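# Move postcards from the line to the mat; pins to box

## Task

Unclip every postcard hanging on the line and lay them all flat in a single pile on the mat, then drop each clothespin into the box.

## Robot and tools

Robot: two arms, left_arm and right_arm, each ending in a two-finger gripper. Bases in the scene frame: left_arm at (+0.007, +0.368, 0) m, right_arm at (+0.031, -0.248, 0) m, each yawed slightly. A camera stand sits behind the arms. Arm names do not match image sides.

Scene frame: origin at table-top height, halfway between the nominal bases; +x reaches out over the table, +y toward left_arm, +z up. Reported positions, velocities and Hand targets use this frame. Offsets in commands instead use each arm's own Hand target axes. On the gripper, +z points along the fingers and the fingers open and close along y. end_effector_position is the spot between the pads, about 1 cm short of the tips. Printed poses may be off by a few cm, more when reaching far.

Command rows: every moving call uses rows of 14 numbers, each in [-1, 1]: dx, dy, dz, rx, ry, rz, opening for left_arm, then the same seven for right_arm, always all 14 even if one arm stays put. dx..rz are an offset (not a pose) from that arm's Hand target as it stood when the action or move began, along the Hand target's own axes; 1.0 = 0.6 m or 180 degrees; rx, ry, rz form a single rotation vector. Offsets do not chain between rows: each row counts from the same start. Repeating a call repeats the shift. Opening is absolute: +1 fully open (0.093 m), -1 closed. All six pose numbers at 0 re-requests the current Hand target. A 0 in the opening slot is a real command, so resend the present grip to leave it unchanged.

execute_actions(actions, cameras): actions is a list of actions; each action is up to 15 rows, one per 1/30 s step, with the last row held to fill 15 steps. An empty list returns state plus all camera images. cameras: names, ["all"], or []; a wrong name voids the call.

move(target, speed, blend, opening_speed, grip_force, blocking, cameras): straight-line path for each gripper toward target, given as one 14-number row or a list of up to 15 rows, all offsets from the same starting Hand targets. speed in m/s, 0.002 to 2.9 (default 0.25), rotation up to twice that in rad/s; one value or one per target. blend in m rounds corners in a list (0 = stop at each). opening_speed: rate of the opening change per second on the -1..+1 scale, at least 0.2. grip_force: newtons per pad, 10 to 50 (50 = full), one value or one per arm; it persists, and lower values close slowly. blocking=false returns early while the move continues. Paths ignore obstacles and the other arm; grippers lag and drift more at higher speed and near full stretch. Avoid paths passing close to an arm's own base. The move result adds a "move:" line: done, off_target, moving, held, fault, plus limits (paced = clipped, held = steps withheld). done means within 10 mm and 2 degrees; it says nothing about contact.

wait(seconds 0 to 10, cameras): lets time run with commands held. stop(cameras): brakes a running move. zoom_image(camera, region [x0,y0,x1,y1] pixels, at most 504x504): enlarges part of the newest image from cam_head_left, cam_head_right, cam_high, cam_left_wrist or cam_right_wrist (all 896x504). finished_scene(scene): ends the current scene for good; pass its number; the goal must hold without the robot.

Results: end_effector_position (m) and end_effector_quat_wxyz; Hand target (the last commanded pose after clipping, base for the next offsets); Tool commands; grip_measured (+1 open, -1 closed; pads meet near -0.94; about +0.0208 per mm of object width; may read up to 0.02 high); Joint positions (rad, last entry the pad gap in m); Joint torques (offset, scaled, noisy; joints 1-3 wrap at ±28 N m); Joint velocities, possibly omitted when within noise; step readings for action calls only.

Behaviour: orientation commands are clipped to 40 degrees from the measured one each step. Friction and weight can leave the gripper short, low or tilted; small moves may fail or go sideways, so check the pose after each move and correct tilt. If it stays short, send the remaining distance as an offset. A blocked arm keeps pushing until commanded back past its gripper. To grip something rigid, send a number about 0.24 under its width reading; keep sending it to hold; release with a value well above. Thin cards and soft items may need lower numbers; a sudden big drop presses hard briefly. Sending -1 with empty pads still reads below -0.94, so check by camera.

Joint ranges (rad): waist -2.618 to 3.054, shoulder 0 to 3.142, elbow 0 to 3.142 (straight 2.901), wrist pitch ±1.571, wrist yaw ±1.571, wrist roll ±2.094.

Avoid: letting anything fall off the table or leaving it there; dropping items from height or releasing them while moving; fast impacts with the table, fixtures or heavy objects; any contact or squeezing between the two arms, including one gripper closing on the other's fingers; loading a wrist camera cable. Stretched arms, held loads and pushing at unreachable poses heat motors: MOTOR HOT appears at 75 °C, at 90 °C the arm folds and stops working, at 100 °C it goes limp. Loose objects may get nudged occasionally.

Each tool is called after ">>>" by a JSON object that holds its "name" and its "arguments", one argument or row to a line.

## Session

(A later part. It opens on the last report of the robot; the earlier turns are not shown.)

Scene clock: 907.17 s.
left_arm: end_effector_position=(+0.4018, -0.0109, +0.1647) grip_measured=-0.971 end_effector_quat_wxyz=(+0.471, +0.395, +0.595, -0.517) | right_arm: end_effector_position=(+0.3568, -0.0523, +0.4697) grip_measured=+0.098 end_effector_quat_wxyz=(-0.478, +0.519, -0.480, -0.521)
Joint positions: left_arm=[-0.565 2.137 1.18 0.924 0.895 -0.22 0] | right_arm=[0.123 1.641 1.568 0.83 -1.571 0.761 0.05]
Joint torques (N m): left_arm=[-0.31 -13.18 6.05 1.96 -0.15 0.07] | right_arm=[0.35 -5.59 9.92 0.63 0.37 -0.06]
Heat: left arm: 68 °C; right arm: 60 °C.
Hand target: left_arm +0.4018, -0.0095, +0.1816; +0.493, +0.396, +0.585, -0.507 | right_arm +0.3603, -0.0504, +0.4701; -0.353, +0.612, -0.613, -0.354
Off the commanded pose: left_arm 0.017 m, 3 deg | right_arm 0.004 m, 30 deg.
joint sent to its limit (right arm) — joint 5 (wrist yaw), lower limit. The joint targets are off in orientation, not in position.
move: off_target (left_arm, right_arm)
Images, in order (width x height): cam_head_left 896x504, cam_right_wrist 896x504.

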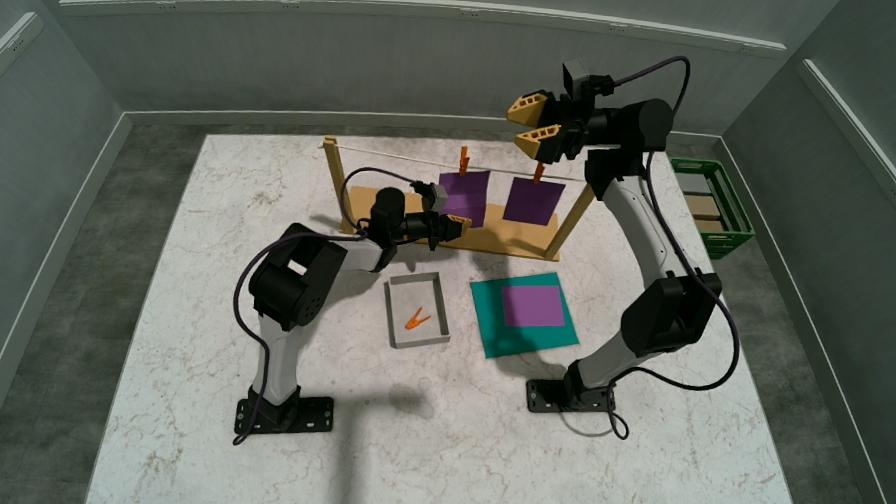

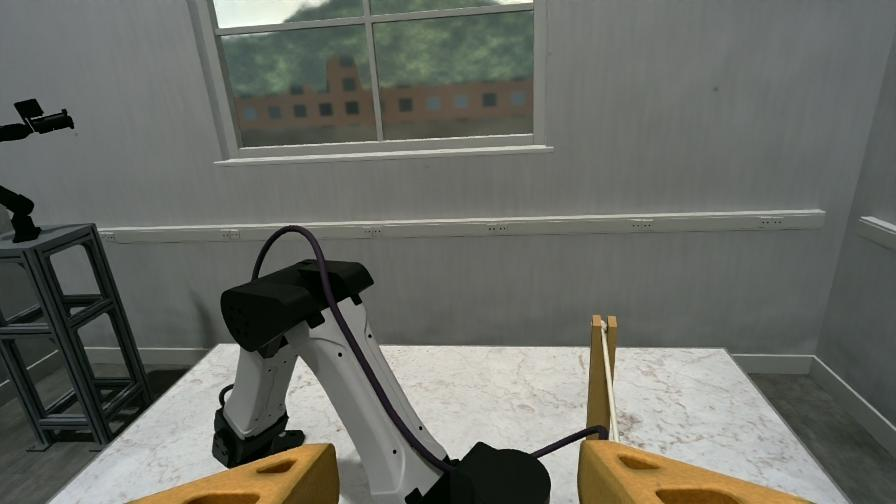

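>>> {"name": "move", "arguments": {
  "target": [0,0,0,0,0,0,-1,0.098,0.10,-0.136,0.398,0.0656,0.3047,0.1],
  "speed": 0.25
}}

Scene clock: 923.90 s.
left_arm: end_effector_position=(+0.4018, -0.0109, +0.1647) grip_measured=-0.971 end_effector_quat_wxyz=(+0.471, +0.395, +0.595, -0.517) | right_arm: end_effector_position=(+0.3060, -0.1480, +0.4610) grip_measured=+0.098 end_effector_quat_wxyz=(+0.462, -0.015, +0.886, +0.030)
Joint positions: left_arm=[-0.565 2.137 1.18 0.924 0.895 -0.22 0] | right_arm=[0.613 1.475 2.352 -1.544 0.396 0.343 0.05]
Joint torques (N m): left_arm=[-0.32 -13.16 6.04 1.95 -0.15 0.09] | right_arm=[0.61 -4.26 4.05 1.52 0.24 -0.03]
Heat: left arm: 70 °C; right arm: 62 °C.
Hand target: left_arm +0.4018, -0.0095, +0.1816; +0.493, +0.396, +0.585, -0.507 | right_arm +0.3002, -0.1505, +0.4600; +0.382, +0.001, +0.924, -0.001
Off the commanded pose: left_arm 0.017 m, 3 deg | right_arm 0.006 m, 11 deg.
joint sent to its limit (right arm) — joint 4 (wrist pitch), lower limit. The joint targets are off in orientation, not in position.
move: off_target (left_arm, right_arm)

>>> {"name": "move", "arguments": {
  "target": [0.02,0,0,0,0,0,-1,-0.106,0.083,0.0825,-0.3536,0,-0.3536,0.1],
  "speed": 0.25,
  "cameras": ["cam_right_wrist","cam_head_left"]
}}

Scene clock: 932.83 s.
left_arm: end_effector_position=(+0.3980, -0.0108, +0.1635) grip_measured=-0.971 end_effector_quat_wxyz=(+0.476, +0.397, +0.590, -0.517) | right_arm: end_effector_position=(+0.3777, -0.0989, +0.4713) grip_measured=+0.098 end_effector_quat_wxyz=(+0.505, -0.527, +0.639, +0.243)
Joint positions: left_arm=[-0.569 2.137 1.16 0.958 0.892 -0.219 0] | right_arm=[0.067 1.884 2.694 -1.547 -0.984 -0.888 0.05]
Joint torques (N m): left_arm=[-0.27 -11.18 5.96 2.03 -0.16 0.07] | right_arm=[-0.58 -5.64 6.46 1.24 -0.49 -0.29]
Heat: left arm: 71 °C; right arm: 60 °C.
Hand target: left_arm +0.3995, -0.0099, +0.1699; +0.493, +0.396, +0.585, -0.507 | right_arm +0.3802, -0.1007, +0.4699; +0.270, -0.653, +0.654, +0.270
Off the commanded pose: left_arm 0.007 m, 2 deg | right_arm 0.003 m, 31 deg.
joint sent to its limit (right arm) — joint 4 (wrist pitch), lower limit. The joint targets are off in orientation, not in position.
move: off_target (right_arm)
Images, in order (width x height): cam_head_left 896x504, cam_right_wrist 896x504.

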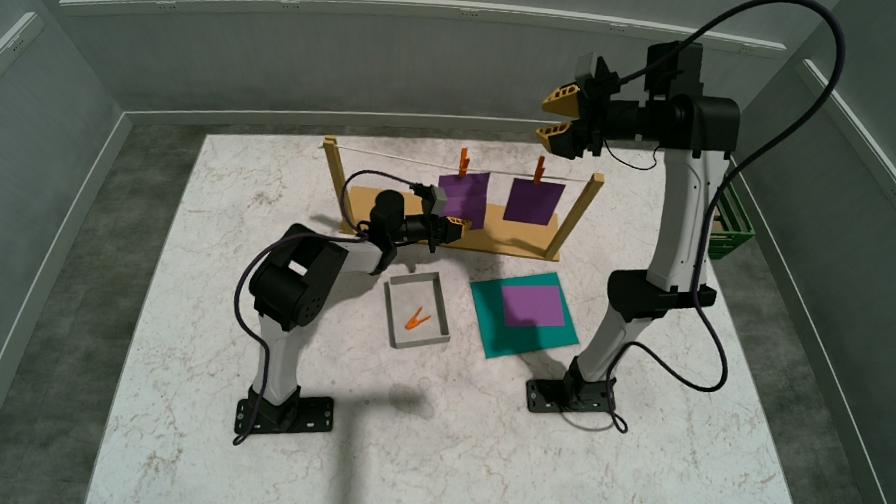

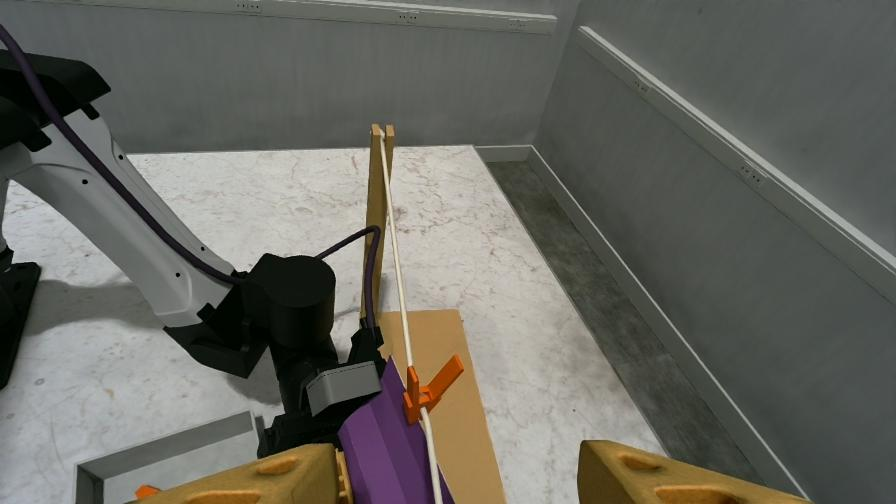

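>>> {"name": "move", "arguments": {
  "target": [0,0,0,0,0,0,-1,-0.006,-0.067,0.124,0,-0.0833,0,0.1],
  "speed": 0.2,
  "cameras": ["cam_right_wrist","cam_head_right"]
}}

Scene clock: 941.17 s.
left_arm: end_effector_position=(+0.3980, -0.0108, +0.1635) grip_measured=-0.971 end_effector_quat_wxyz=(+0.476, +0.397, +0.590, -0.517) | right_arm: end_effector_position=(+0.4200, -0.0487, +0.4218) grip_measured=+0.098 end_effector_quat_wxyz=(-0.456, +0.550, -0.614, -0.335)
Joint positions: left_arm=[-0.569 2.137 1.16 0.958 0.892 -0.219 0] | right_arm=[0.168 2.127 2.809 -1.548 -1.08 -0.901 0.05]
Joint torques (N m): left_arm=[-0.28 -11.17 5.96 2.03 -0.15 0.08] | right_arm=[0.44 -8.12 7.12 1.1 -0.57 -0.17]
Heat: left arm: 70 °C; right arm: 59 °C.
Hand target: left_arm +0.3995, -0.0099, +0.1699; +0.493, +0.396, +0.585, -0.507 | right_arm +0.4205, -0.0457, +0.4197; +0.353, -0.612, +0.613, +0.353
Off the commanded pose: left_arm 0.007 m, 2 deg | right_arm 0.004 m, 14 deg.
joint sent to its limit (right arm) — joint 4 (wrist pitch), lower limit. The joint targets are off in orientation, not in position.
move: off_target (right_arm)
Images, in order (width x height): cam_head_right 896x504, cam_right_wrist 896x504.

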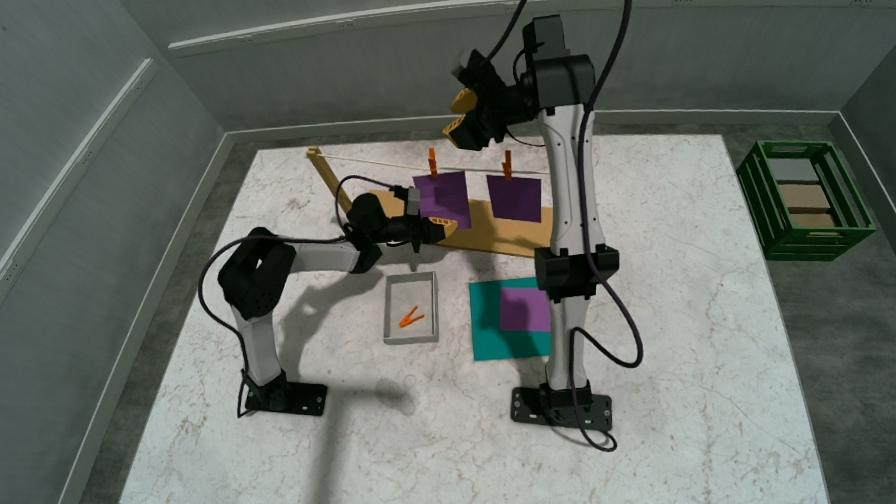

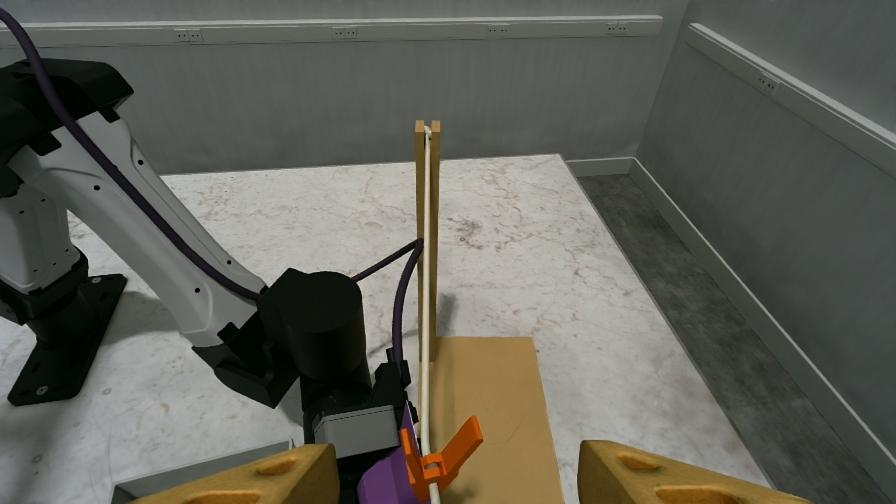

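>>> {"name": "move", "arguments": {
  "target": [0,0,0,0,0,0,-1,0.033,-0.0167,0.0595,0,0,0,0.1],
  "speed": 0.12,
  "cameras": ["cam_right_wrist","cam_head_left","cam_high"]
}}

Scene clock: 951.20 s.
left_arm: end_effector_position=(+0.3980, -0.0108, +0.1635) grip_measured=-0.971 end_effector_quat_wxyz=(+0.476, +0.397, +0.590, -0.517) | right_arm: end_effector_position=(+0.4257, -0.0274, +0.3974) grip_measured=+0.098 end_effector_quat_wxyz=(-0.432, +0.570, -0.609, -0.342)
Joint positions: left_arm=[-0.569 2.137 1.16 0.958 0.892 -0.219 0] | right_arm=[0.221 2.173 2.795 -1.548 -1.057 -0.941 0.05]
Joint torques (N m): left_arm=[-0.31 -11.15 5.97 2.03 -0.16 0.09] | right_arm=[0.51 -8.29 5.15 1.04 -0.39 -0.32]
Heat: left arm: 69 °C; right arm: 59 °C.
Hand target: left_arm +0.3995, -0.0099, +0.1699; +0.493, +0.396, +0.585, -0.507 | right_arm +0.4306, -0.0248, +0.3846; -0.353, +0.612, -0.613, -0.353
Off the commanded pose: left_arm 0.007 m, 2 deg | right_arm 0.014 m, 10 deg.
joint sent to its limit (right arm) — joint 4 (wrist pitch), lower limit. The joint targets are off in orientation, not in position.
move: off_target (right_arm)
Images, in order (width x height): cam_head_left 896x504, cam_high 896x504, cam_right_wrist 896x504.

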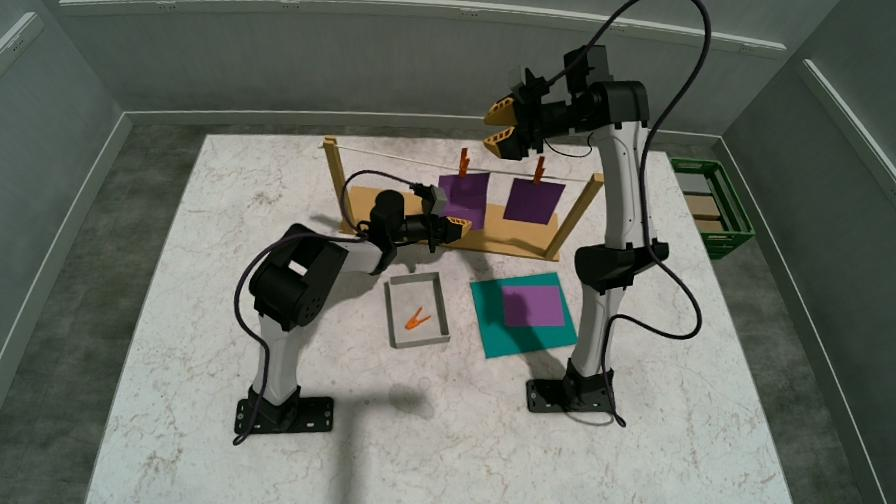

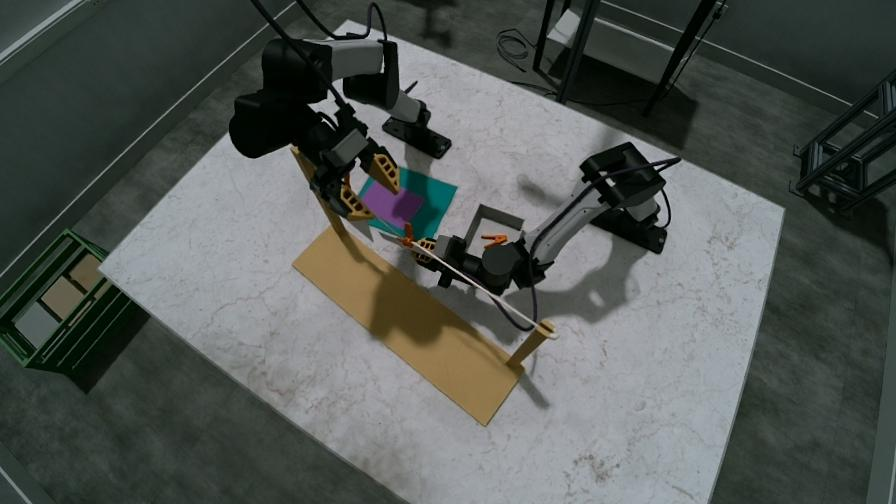

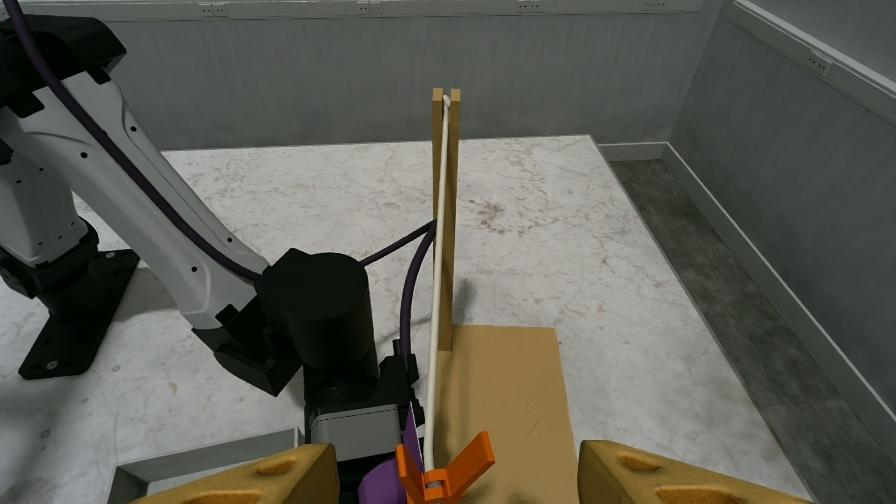

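>>> {"name": "move", "arguments": {
  "target": [0,0,0,0,0,0,-1,0.0615,-0.0033,0.0605,0,0,0,0.1],
  "speed": 0.1,
  "cameras": ["cam_right_wrist","cam_head_left","cam_high"]
}}

Scene clock: 955.93 s.
left_arm: end_effector_position=(+0.3980, -0.0108, +0.1635) grip_measured=-0.971 end_effector_quat_wxyz=(+0.476, +0.397, +0.590, -0.517) | right_arm: end_effector_position=(+0.4295, -0.0143, +0.3477) grip_measured=+0.098 end_effector_quat_wxyz=(-0.385, +0.600, -0.610, -0.345)
Joint positions: left_arm=[-0.569 2.137 1.16 0.958 0.892 -0.219 0] | right_arm=[0.256 2.18 2.636 -1.549 -1.018 -1.069 0.05]
Joint torques (N m): left_arm=[-0.27 -11.14 5.97 2.03 -0.16 0.08] | right_arm=[0.5 -8.88 5.67 0.85 -0.46 -0.33]
Heat: left arm: 69 °C; right arm: 59 °C.
Hand target: left_arm +0.3995, -0.0099, +0.1699; +0.493, +0.396, +0.585, -0.507 | right_arm +0.4325, -0.0118, +0.3346; -0.353, +0.612, -0.613, -0.353
Off the commanded pose: left_arm 0.007 m, 2 deg | right_arm 0.014 m, 4 deg.
joint sent to its limit (right arm) — joint 4 (wrist pitch), lower limit. The joint targets still meet the commanded pose.
move: off_target (right_arm)
Images, in order (width x height): cam_head_left 896x504, cam_high 896x504, cam_right_wrist 896x504.

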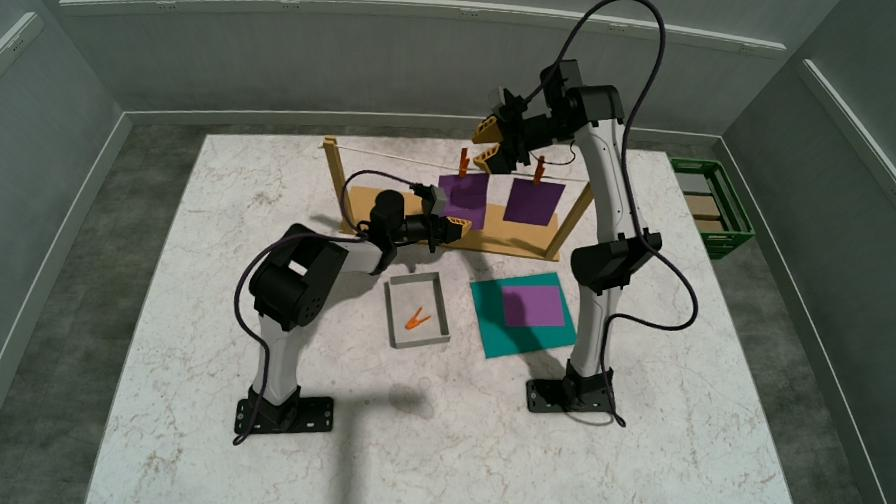

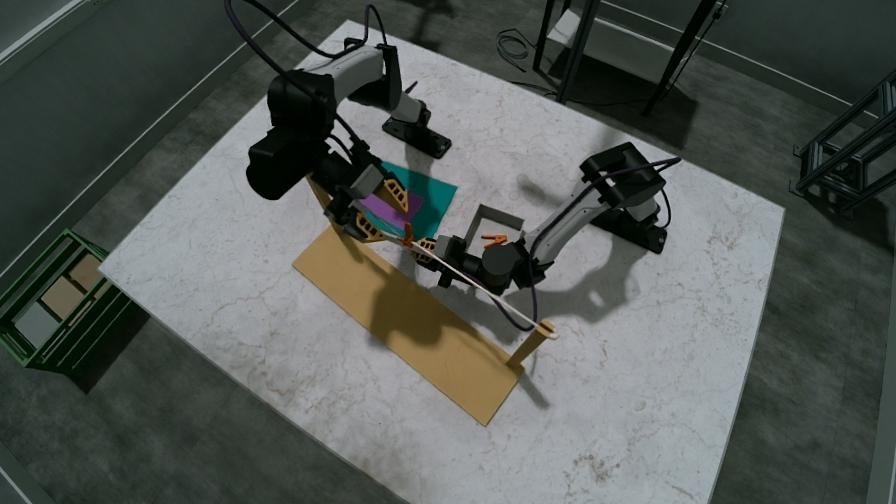

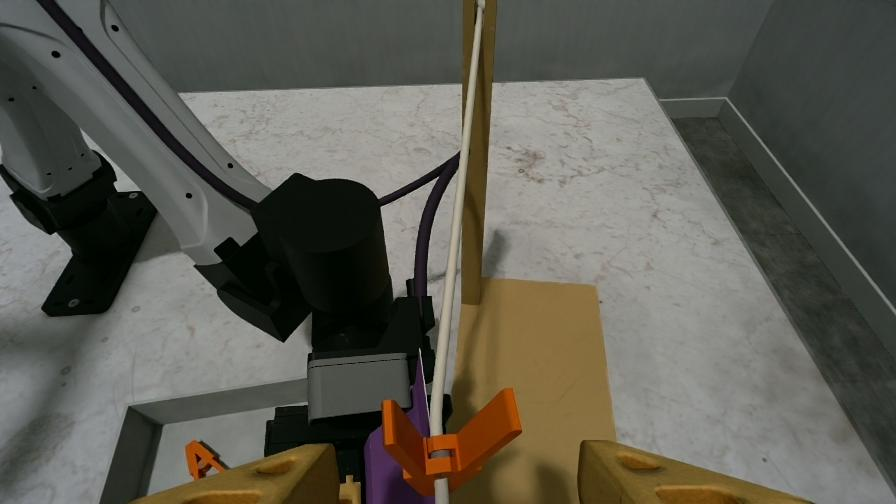

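>>> {"name": "move", "arguments": {
  "target": [
    [0,0,0,0,0,0,-1,-0.009,0.0,0.0265,0,0,0,0.1],
    [0,0,0,0,0,0,-1,-0.009,0.0,0.0265,0,0,0,-0.3]
  ],
  "speed": 0.1,
  "opening_speed": 0.6,
  "cameras": ["cam_right_wrist"]
}}

Scene clock: 964.30 s.
left_arm: end_effector_position=(+0.3981, -0.0108, +0.1635) grip_measured=-0.971 end_effector_quat_wxyz=(+0.477, +0.397, +0.590, -0.517) | right_arm: end_effector_position=(+0.4298, +0.0021, +0.3375) grip_measured=-0.296 end_effector_quat_wxyz=(-0.371, +0.609, -0.608, -0.349)
Joint positions: left_arm=[-0.569 2.137 1.16 0.958 0.892 -0.219 0] | right_arm=[0.296 2.22 2.67 -1.549 -1 -1.057 0.031]
Joint torques (N m): left_arm=[-0.25 -11.19 5.91 2.03 -0.16 0.07] | right_arm=[0.42 -9.07 8.27 0.85 -0.47 -0.08]
Heat: left arm: 68 °C; right arm: 58 °C.
Hand target: left_arm +0.3994, -0.0099, +0.1700; +0.493, +0.396, +0.585, -0.507 | right_arm +0.4325, +0.0046, +0.3313; -0.353, +0.612, -0.613, -0.353
Off the commanded pose: left_arm 0.007 m, 2 deg | right_arm 0.007 m, 2 deg.
joint sent to its limit (right arm) — joint 4 (wrist pitch), lower limit. The joint targets still meet the commanded pose.
move: done
Images, in order (width x height): cam_right_wrist 896x504.

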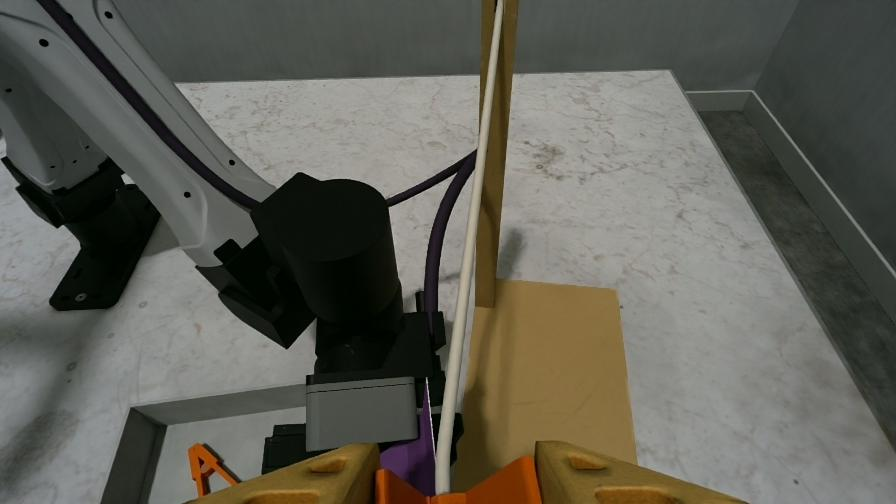

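>>> {"name": "move", "arguments": {
  "target": [0,0,0,0,0,0,-1,0,0,0,0,0,0,-1],
  "speed": 0.1,
  "opening_speed": 0.6,
  "cameras": ["cam_right_wrist"]
}}

>>> {"name": "zoom_image", "arguments": {
  "camera": "cam_right_wrist",
  "region": [300, 330, 600, 504]
}}

Scene clock: 967.63 s.
left_arm: end_effector_position=(+0.3982, -0.0108, +0.1635) grip_measured=-0.971 end_effector_quat_wxyz=(+0.477, +0.397, +0.590, -0.516) | right_arm: end_effector_position=(+0.4298, +0.0021, +0.3375) grip_measured=-0.751 end_effector_quat_wxyz=(-0.371, +0.609, -0.608, -0.349)
Joint positions: left_arm=[-0.569 2.137 1.16 0.958 0.891 -0.219 0] | right_arm=[0.296 2.22 2.67 -1.549 -1 -1.057 0.009]
Joint velocities: left_arm=[within noise] | right_arm=[0.002 0.012 -0.046 -0.051 -0.11 0.037 -0.001]
Joint torques (N m): left_arm=[-0.29 -11.19 5.91 2.03 -0.14 0.08] | right_arm=[0.43 -9.1 8.25 0.85 -0.46 -0.08]
Heat: left arm: 68 °C; right arm: 58 °C.
Hand target: left_arm +0.3995, -0.0099, +0.1700; +0.493, +0.396, +0.585, -0.507 | right_arm +0.4325, +0.0046, +0.3313; -0.353, +0.612, -0.613, -0.353
Off the commanded pose: left_arm 0.007 m, 2 deg | right_arm 0.007 m, 2 deg.
joint sent to its limit (right arm) — joint 4 (wrist pitch), lower limit. The joint targets still meet the commanded pose.
move: done
Images, in order (width x height): cam_right_wrist 896x504.

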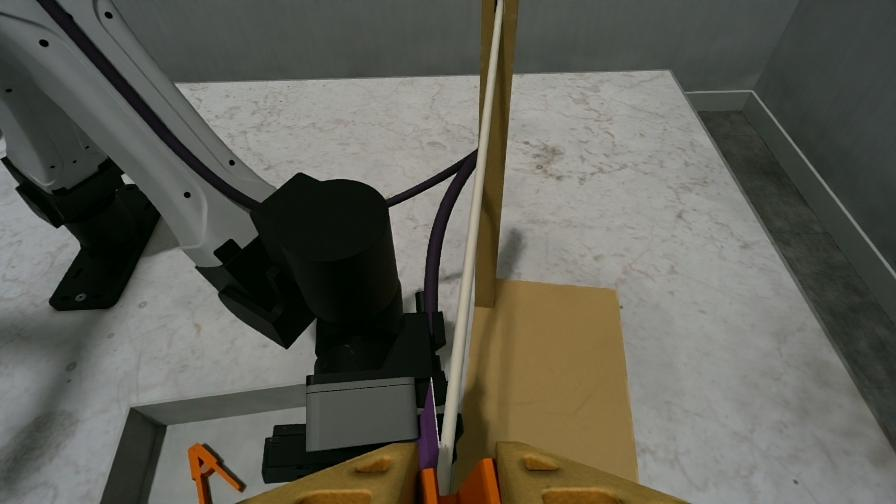

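Scaled by 1.680 from the camera's 896x504 image, which has a finer 1280x720 frame.

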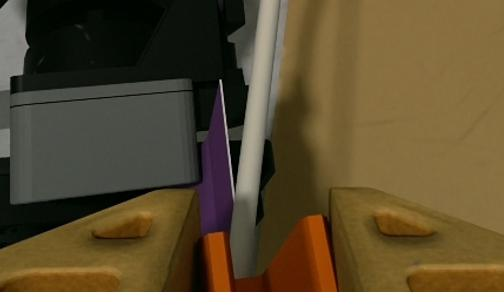

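>>> {"name": "move", "arguments": {
  "target": [0,0,0,0,0,0,-1,-0.0867,0,-0.05,0,0,0,-1],
  "speed": 0.04,
  "cameras": ["cam_right_wrist","cam_left_wrist"]
}}

Scene clock: 972.13 s.
left_arm: end_effector_position=(+0.3992, -0.0107, +0.1635) grip_measured=-0.971 end_effector_quat_wxyz=(+0.478, +0.395, +0.591, -0.515) | right_arm: end_effector_position=(+0.4346, +0.0036, +0.3812) grip_measured=-0.768 end_effector_quat_wxyz=(-0.411, +0.569, -0.622, -0.348)
Joint positions: left_arm=[-0.569 2.137 1.16 0.958 0.885 -0.219 0] | right_arm=[0.296 2.241 2.849 -1.502 -1.002 -0.847 0.008]
Joint torques (N m): left_arm=[-0.31 -11.15 5.97 2.03 -0.08 0.08] | right_arm=[0.13 -11.43 7.56 1.32 -0.58 -0.09]
Heat: left arm: 68 °C; right arm: 58 °C.
Hand target: left_arm +0.3994, -0.0099, +0.1700; +0.493, +0.396, +0.585, -0.507 | right_arm +0.4325, +0.0047, +0.3914; +0.353, -0.612, +0.613, +0.353
Off the commanded pose: left_arm 0.007 m, 2 deg | right_arm 0.010 m, 8 deg.
elbow stopped short (right arm): the move would have taken joint 3 (elbow) straighter than the controller allows.
move: off_target (right_arm)
Images, in order (width x height): cam_left_wrist 896x504, cam_right_wrist 896x504.

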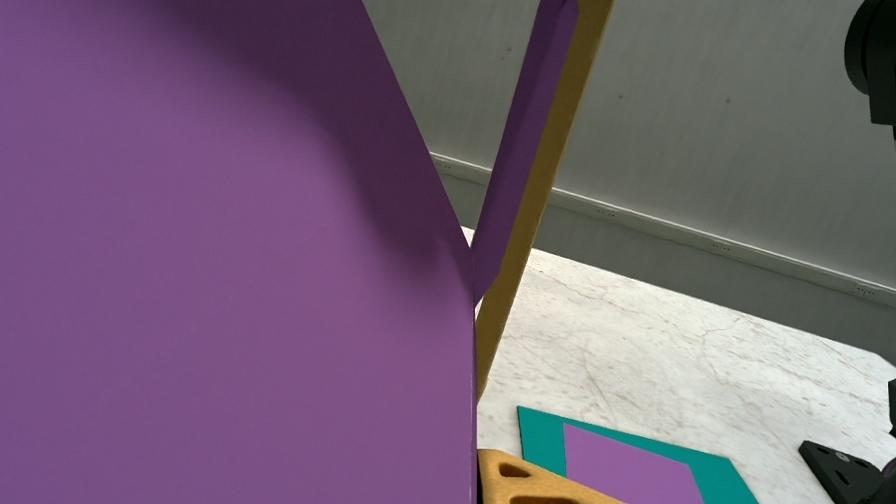

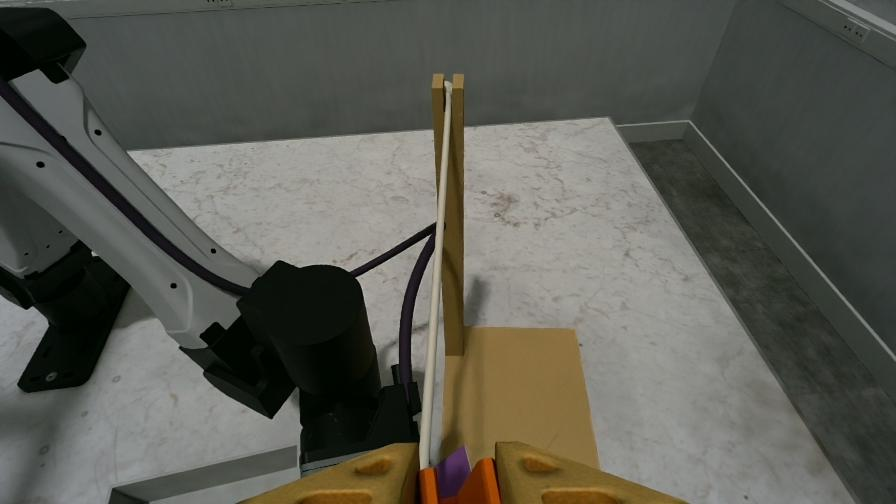

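>>> {"name": "wait", "arguments": {
  "seconds": 0.1,
  "cameras": ["cam_head_left","cam_high"]
}}

>>> {"name": "zoom_image", "arguments": {
  "camera": "cam_head_left",
  "region": [380, 90, 620, 270]
}}

>>> {"name": "zoom_image", "arguments": {
  "camera": "cam_high",
  "region": [280, 120, 580, 340]
}}

Scene clock: 975.20 s.
left_arm: end_effector_position=(+0.3992, -0.0107, +0.1635) grip_measured=-0.971 end_effector_quat_wxyz=(+0.478, +0.395, +0.591, -0.515) | right_arm: end_effector_position=(+0.4346, +0.0036, +0.3812) grip_measured=-0.768 end_effector_quat_wxyz=(-0.411, +0.568, -0.622, -0.348)
Joint positions: left_arm=[-0.569 2.137 1.16 0.958 0.885 -0.219 0] | right_arm=[0.296 2.241 2.849 -1.501 -1.002 -0.847 0.008]
Joint torques (N m): left_arm=[-0.29 -11.18 5.96 2.03 -0.08 0.08] | right_arm=[0.14 -11.43 7.57 1.33 -0.57 -0.07]
Heat: left arm: 68 °C; right arm: 58 °C.
Hand target: left_arm +0.3994, -0.0099, +0.1700; +0.493, +0.396, +0.585, -0.507 | right_arm +0.4325, +0.0047, +0.3914; +0.353, -0.612, +0.613, +0.353
Tool commands: left_gripper/opening=-1.0 right_gripper/opening=-1.0
Off the commanded pose: left_arm 0.007 m, 2 deg | right_arm 0.010 m, 8 deg.
wait: 0.10 s; at rest from the start
Images, in order (width x height): cam_head_left 896x504, cam_high 896x504.

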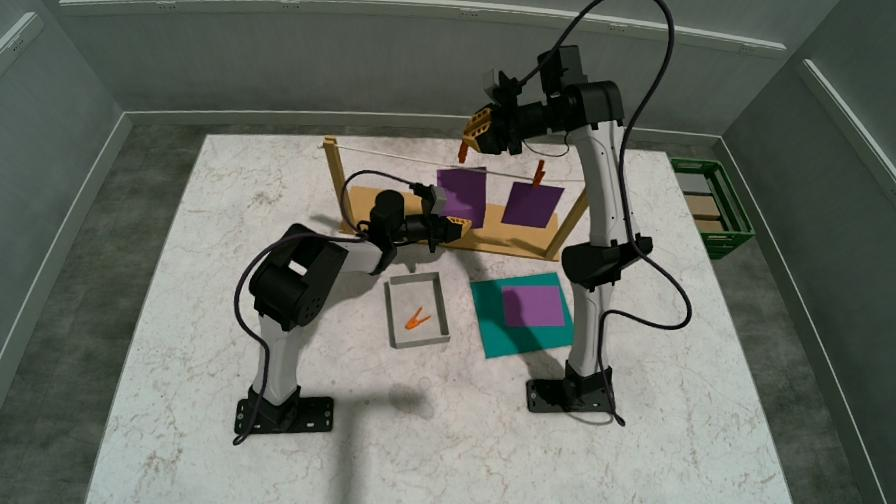

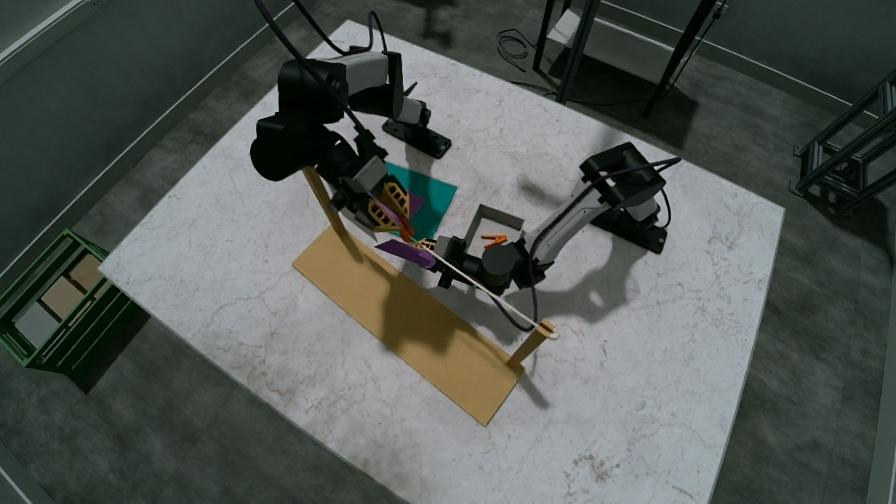

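Scaled by 2.100 from the camera's 896x504 image, which has a finer 1280x720 frame.

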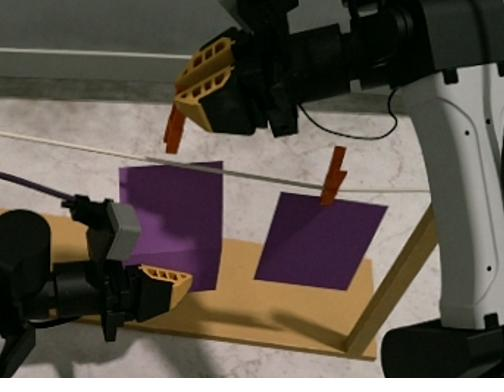

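Scaled by 1.680 from the camera's 896x504 image, which has a finer 1280x720 frame.

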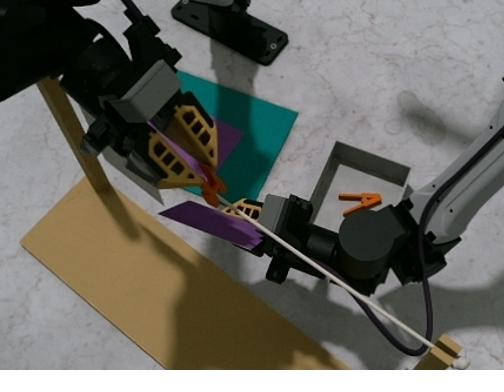

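>>> {"name": "move", "arguments": {
  "target": [
    [0,0,0,0,0,0,-1,0.011,0.15,-0.119,0,0,0,-1],
    [0.0978,0.0203,0,0,0,0,-1,0.011,0.15,-0.119,0,0,0,-1]
  ],
  "speed": 0.12,
  "cameras": ["cam_head_left","cam_left_wrist","cam_right_wrist"]
}}

Scene clock: 990.33 s.
left_arm: end_effector_position=(+0.3975, -0.0096, +0.1138) grip_measured=-0.971 end_effector_quat_wxyz=(+0.483, +0.396, +0.588, -0.514) | right_arm: end_effector_position=(+0.3485, -0.0580, +0.4170) grip_measured=-0.768 end_effector_quat_wxyz=(-0.422, +0.563, -0.625, -0.338)
Joint positions: left_arm=[-0.569 2.278 1.128 1.142 0.884 -0.217 0] | right_arm=[0.173 1.791 2.336 -1.552 -1.058 -1.002 0.008]
Joint torques (N m): left_arm=[-0.29 -9.06 5.93 2.12 -0.08 0.08] | right_arm=[-0.4 -8.77 5.27 0.98 -0.63 -0.31]
Heat: left arm: 67 °C; right arm: 58 °C.
Hand target: left_arm +0.3994, -0.0100, +0.1099; +0.493, +0.396, +0.585, -0.507 | right_arm +0.3424, -0.0602, +0.4214; +0.353, -0.612, +0.613, +0.353
Off the commanded pose: left_arm 0.004 m, 1 deg | right_arm 0.008 m, 10 deg.
joint sent to its limit (right arm) — joint 4 (wrist pitch), lower limit. The joint targets are off in orientation, not in position.
move: off_target (right_arm)
Images, in order (width x height): cam_head_left 896x504, cam_left_wrist 896x504, cam_right_wrist 896x504.

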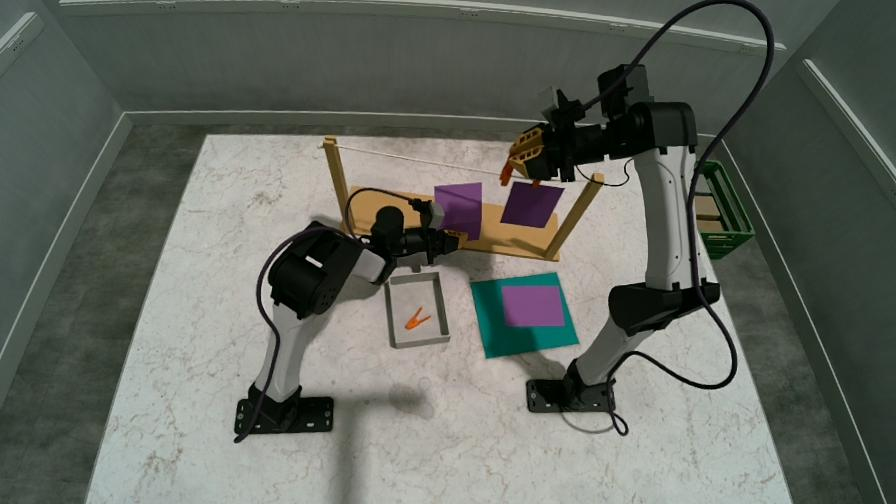

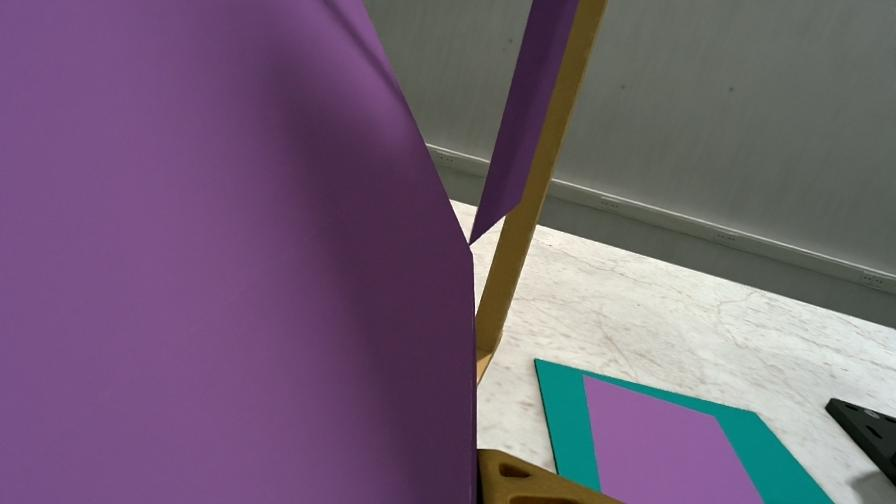

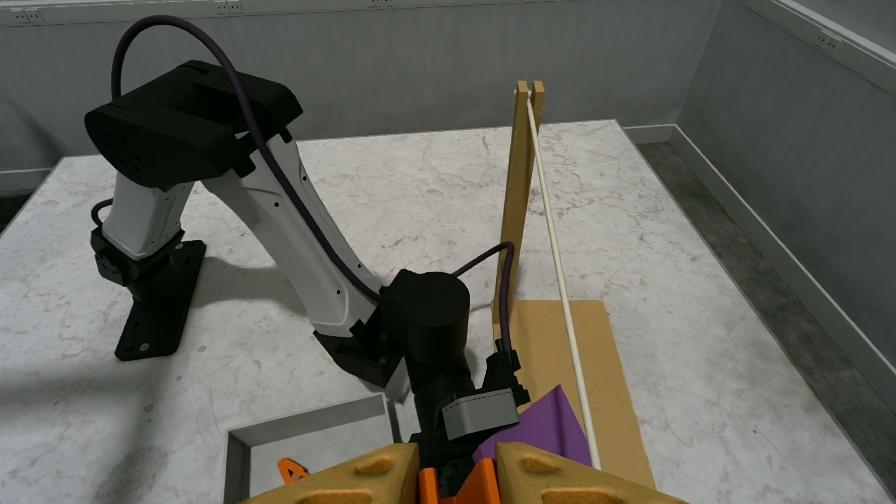

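>>> {"name": "move", "arguments": {
  "target": [
    [-0.0126,-0.187,-0.032,0,0,0,-1,0,0,0,0,0,0,-1],
    [-0.043,-0.208,-0.508,0.0557,0.006,0.0646,-1,0,0,0,0,0,0,-1]
  ],
  "speed": 0.15,
  "blend": [0.03,0],
  "cameras": ["cam_head_left","cam_left_wrist","cam_right_wrist"]
}}

Scene clock: 1001.20 s.
left_arm: end_effector_position=(+0.2350, +0.2690, +0.1582) grip_measured=-0.971 end_effector_quat_wxyz=(+0.573, +0.393, +0.587, -0.415) | right_arm: end_effector_position=(+0.3485, -0.0580, +0.4170) grip_measured=-0.768 end_effector_quat_wxyz=(-0.422, +0.563, -0.625, -0.338)
Joint positions: left_arm=[0.293 1.423 0.127 1.336 1.552 -0.077 0] | right_arm=[0.173 1.791 2.336 -1.552 -1.058 -1.002 0.008]
Joint torques (N m): left_arm=[0.35 -3.67 4.31 1.5 0.21 0.05] | right_arm=[-0.4 -8.76 5.26 0.98 -0.63 -0.32]
Heat: left arm: 65 °C; right arm: 57 °C.
Hand target: left_arm +0.2310, +0.2697, +0.1604; +0.500, +0.499, +0.500, -0.500 | right_arm +0.3424, -0.0602, +0.4214; +0.353, -0.612, +0.613, +0.353
Off the commanded pose: left_arm 0.005 m, 20 deg | right_arm 0.008 m, 10 deg.
joint sent to its limit (left arm) — joint 5 (wrist yaw), upper limit. The joint targets are off in orientation, not in position.
joint sent to its limit (right arm) — joint 4 (wrist pitch), lower limit. The joint targets are off in orientation, not in position.
move: off_target (left_arm, right_arm)
Images, in order (width x height): cam_head_left 896x504, cam_left_wrist 896x504, cam_right_wrist 896x504.

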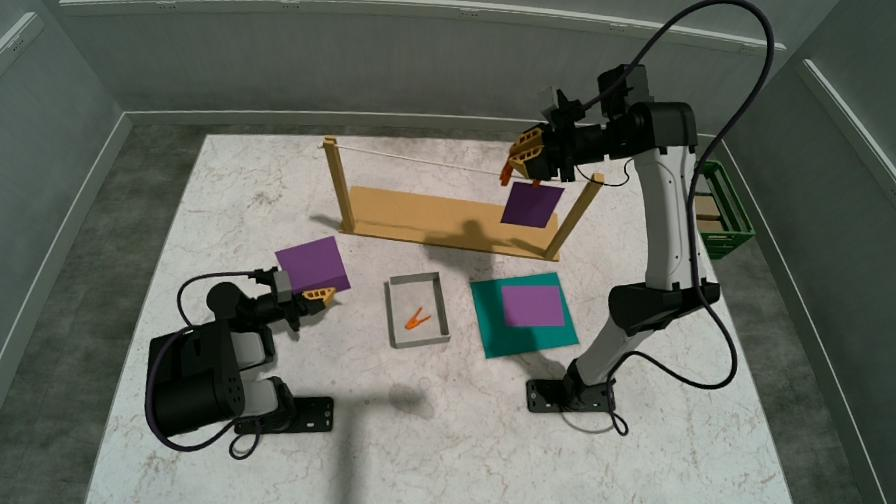

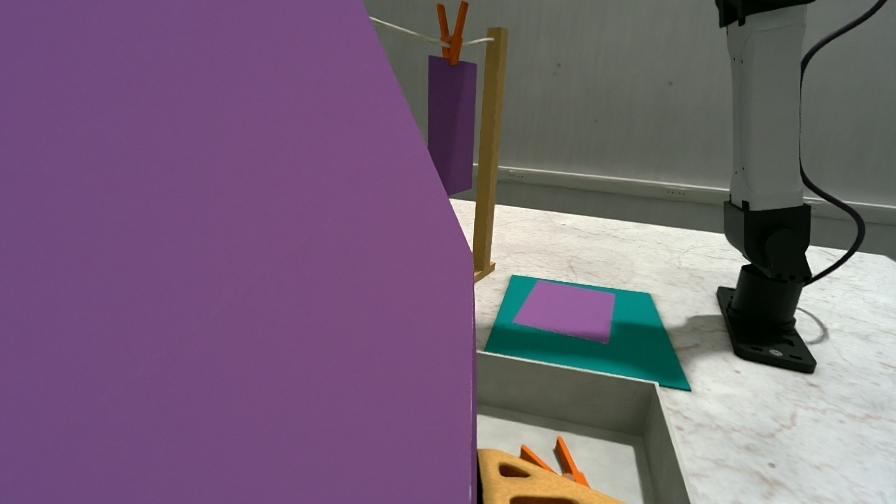

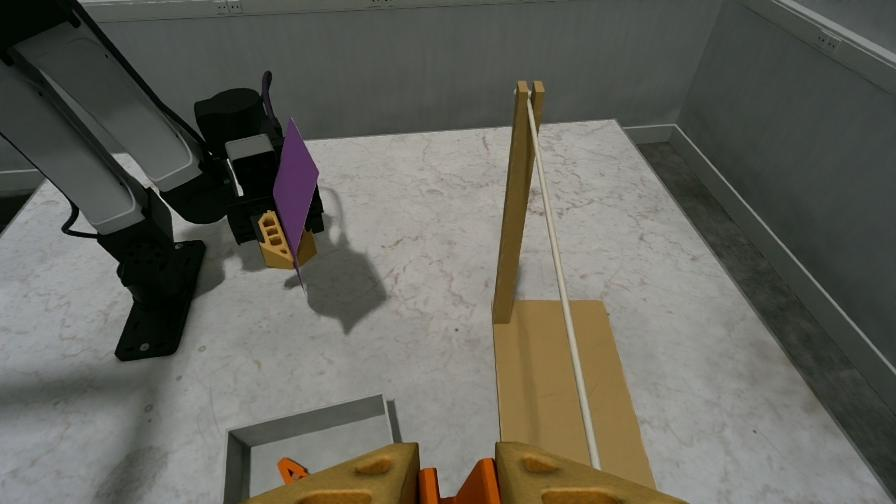

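>>> {"name": "move", "arguments": {
  "target": [
    [0,0,0,0,0,0,-1,0.0945,0.103,0.17,0.259,0.259,0.4495,-1],
    [0,0,0,0,0,0,-1,0.271,0.095,0.435,0.259,0.259,0.4495,-1]
  ],
  "speed": 0.2,
  "blend": [0.03,0],
  "cameras": ["cam_head_left","cam_right_wrist"]
}}

Scene clock: 1014.30 s.
left_arm: end_effector_position=(+0.2349, +0.2689, +0.1582) grip_measured=-0.971 end_effector_quat_wxyz=(+0.573, +0.393, +0.587, -0.415) | right_arm: end_effector_position=(+0.2862, +0.0807, +0.1494) grip_measured=-0.768 end_effector_quat_wxyz=(+0.007, -0.005, +1.000, +0.004)
Joint positions: left_arm=[0.293 1.423 0.127 1.336 1.553 -0.077 0] | right_arm=[0.954 2.162 2.159 -1.552 0.005 0.903 0.008]
Joint torques (N m): left_arm=[0.35 -3.64 4.33 1.5 0.22 0.07] | right_arm=[0.34 -10.22 9.06 0.18 -0.03 -0.01]
Heat: left arm: 59 °C; right arm: 57 °C.
Hand target: left_arm +0.2309, +0.2697, +0.1604; +0.500, +0.500, +0.500, -0.500 | right_arm +0.2854, +0.0844, +0.1500; +0.000, +0.000, +1.000, +0.001
Off the commanded pose: left_arm 0.005 m, 20 deg | right_arm 0.004 m, 1 deg.
joint sent to its limit (left arm) — joint 5 (wrist yaw), upper limit. The joint targets are off in orientation, not in position.
joint sent to its limit (right arm) — joint 4 (wrist pitch), lower limit. The joint targets still meet the commanded pose.
move: off_target (left_arm)
Images, in order (width x height): cam_head_left 896x504, cam_right_wrist 896x504.

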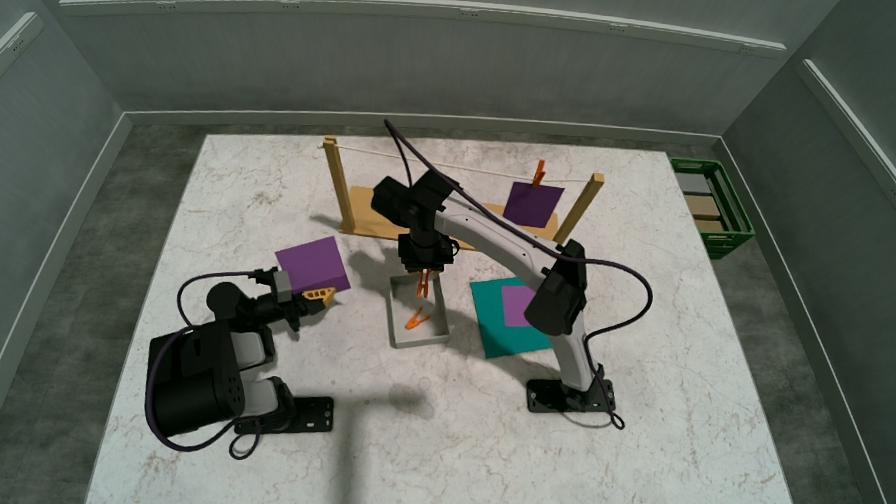

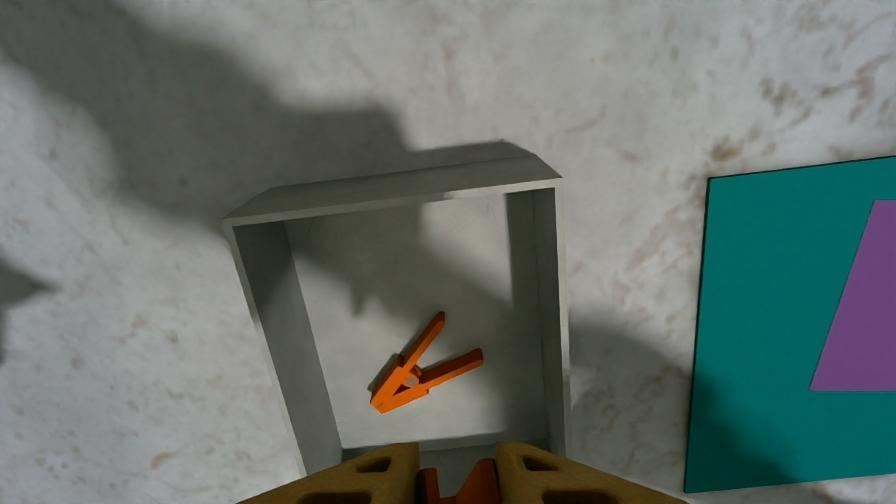

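>>> {"name": "move", "arguments": {
  "target": [
    [0,0,0,0,0,0,-1,-0.003,0.033,0.1,0,0,0,-1],
    [0,0,0,0,0,0,-1,-0.003,0.033,0.195,0,0,0,-1]
  ],
  "speed": 0.12,
  "blend": [0.02,0],
  "cameras": ["cam_right_wrist"]
}}

Scene clock: 1023.20 s.
left_arm: end_effector_position=(+0.2349, +0.2689, +0.1582) grip_measured=-0.971 end_effector_quat_wxyz=(+0.573, +0.393, +0.587, -0.415) | right_arm: end_effector_position=(+0.2860, +0.0986, +0.0469) grip_measured=-0.768 end_effector_quat_wxyz=(-0.002, -0.003, +1.000, +0.000)
Joint positions: left_arm=[0.293 1.423 0.127 1.336 1.553 -0.077 0] | right_arm=[0.976 2.225 1.851 -1.199 -0.003 0.927 0.008]
Joint torques (N m): left_arm=[0.35 -3.62 4.33 1.49 0.21 0.05] | right_arm=[0.5 -9.51 6.32 0.61 0.06 -0.02]
Heat: left arm: 56 °C; right arm: 58 °C.
Hand target: left_arm +0.2309, +0.2697, +0.1604; +0.500, +0.500, +0.500, -0.500 | right_arm +0.2872, +0.1043, +0.0331; +0.000, +0.000, +1.000, +0.001
Off the commanded pose: left_arm 0.005 m, 20 deg | right_arm 0.015 m, 0 deg.
joint sent to its limit (left arm) — joint 5 (wrist yaw), upper limit. The joint targets are off in orientation, not in position.
move: off_target (left_arm, right_arm)
Images, in order (width x height): cam_right_wrist 896x504.

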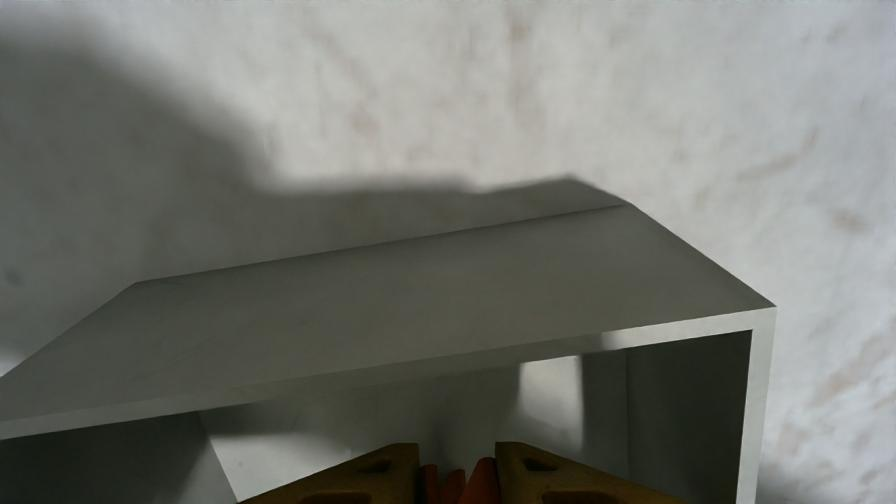

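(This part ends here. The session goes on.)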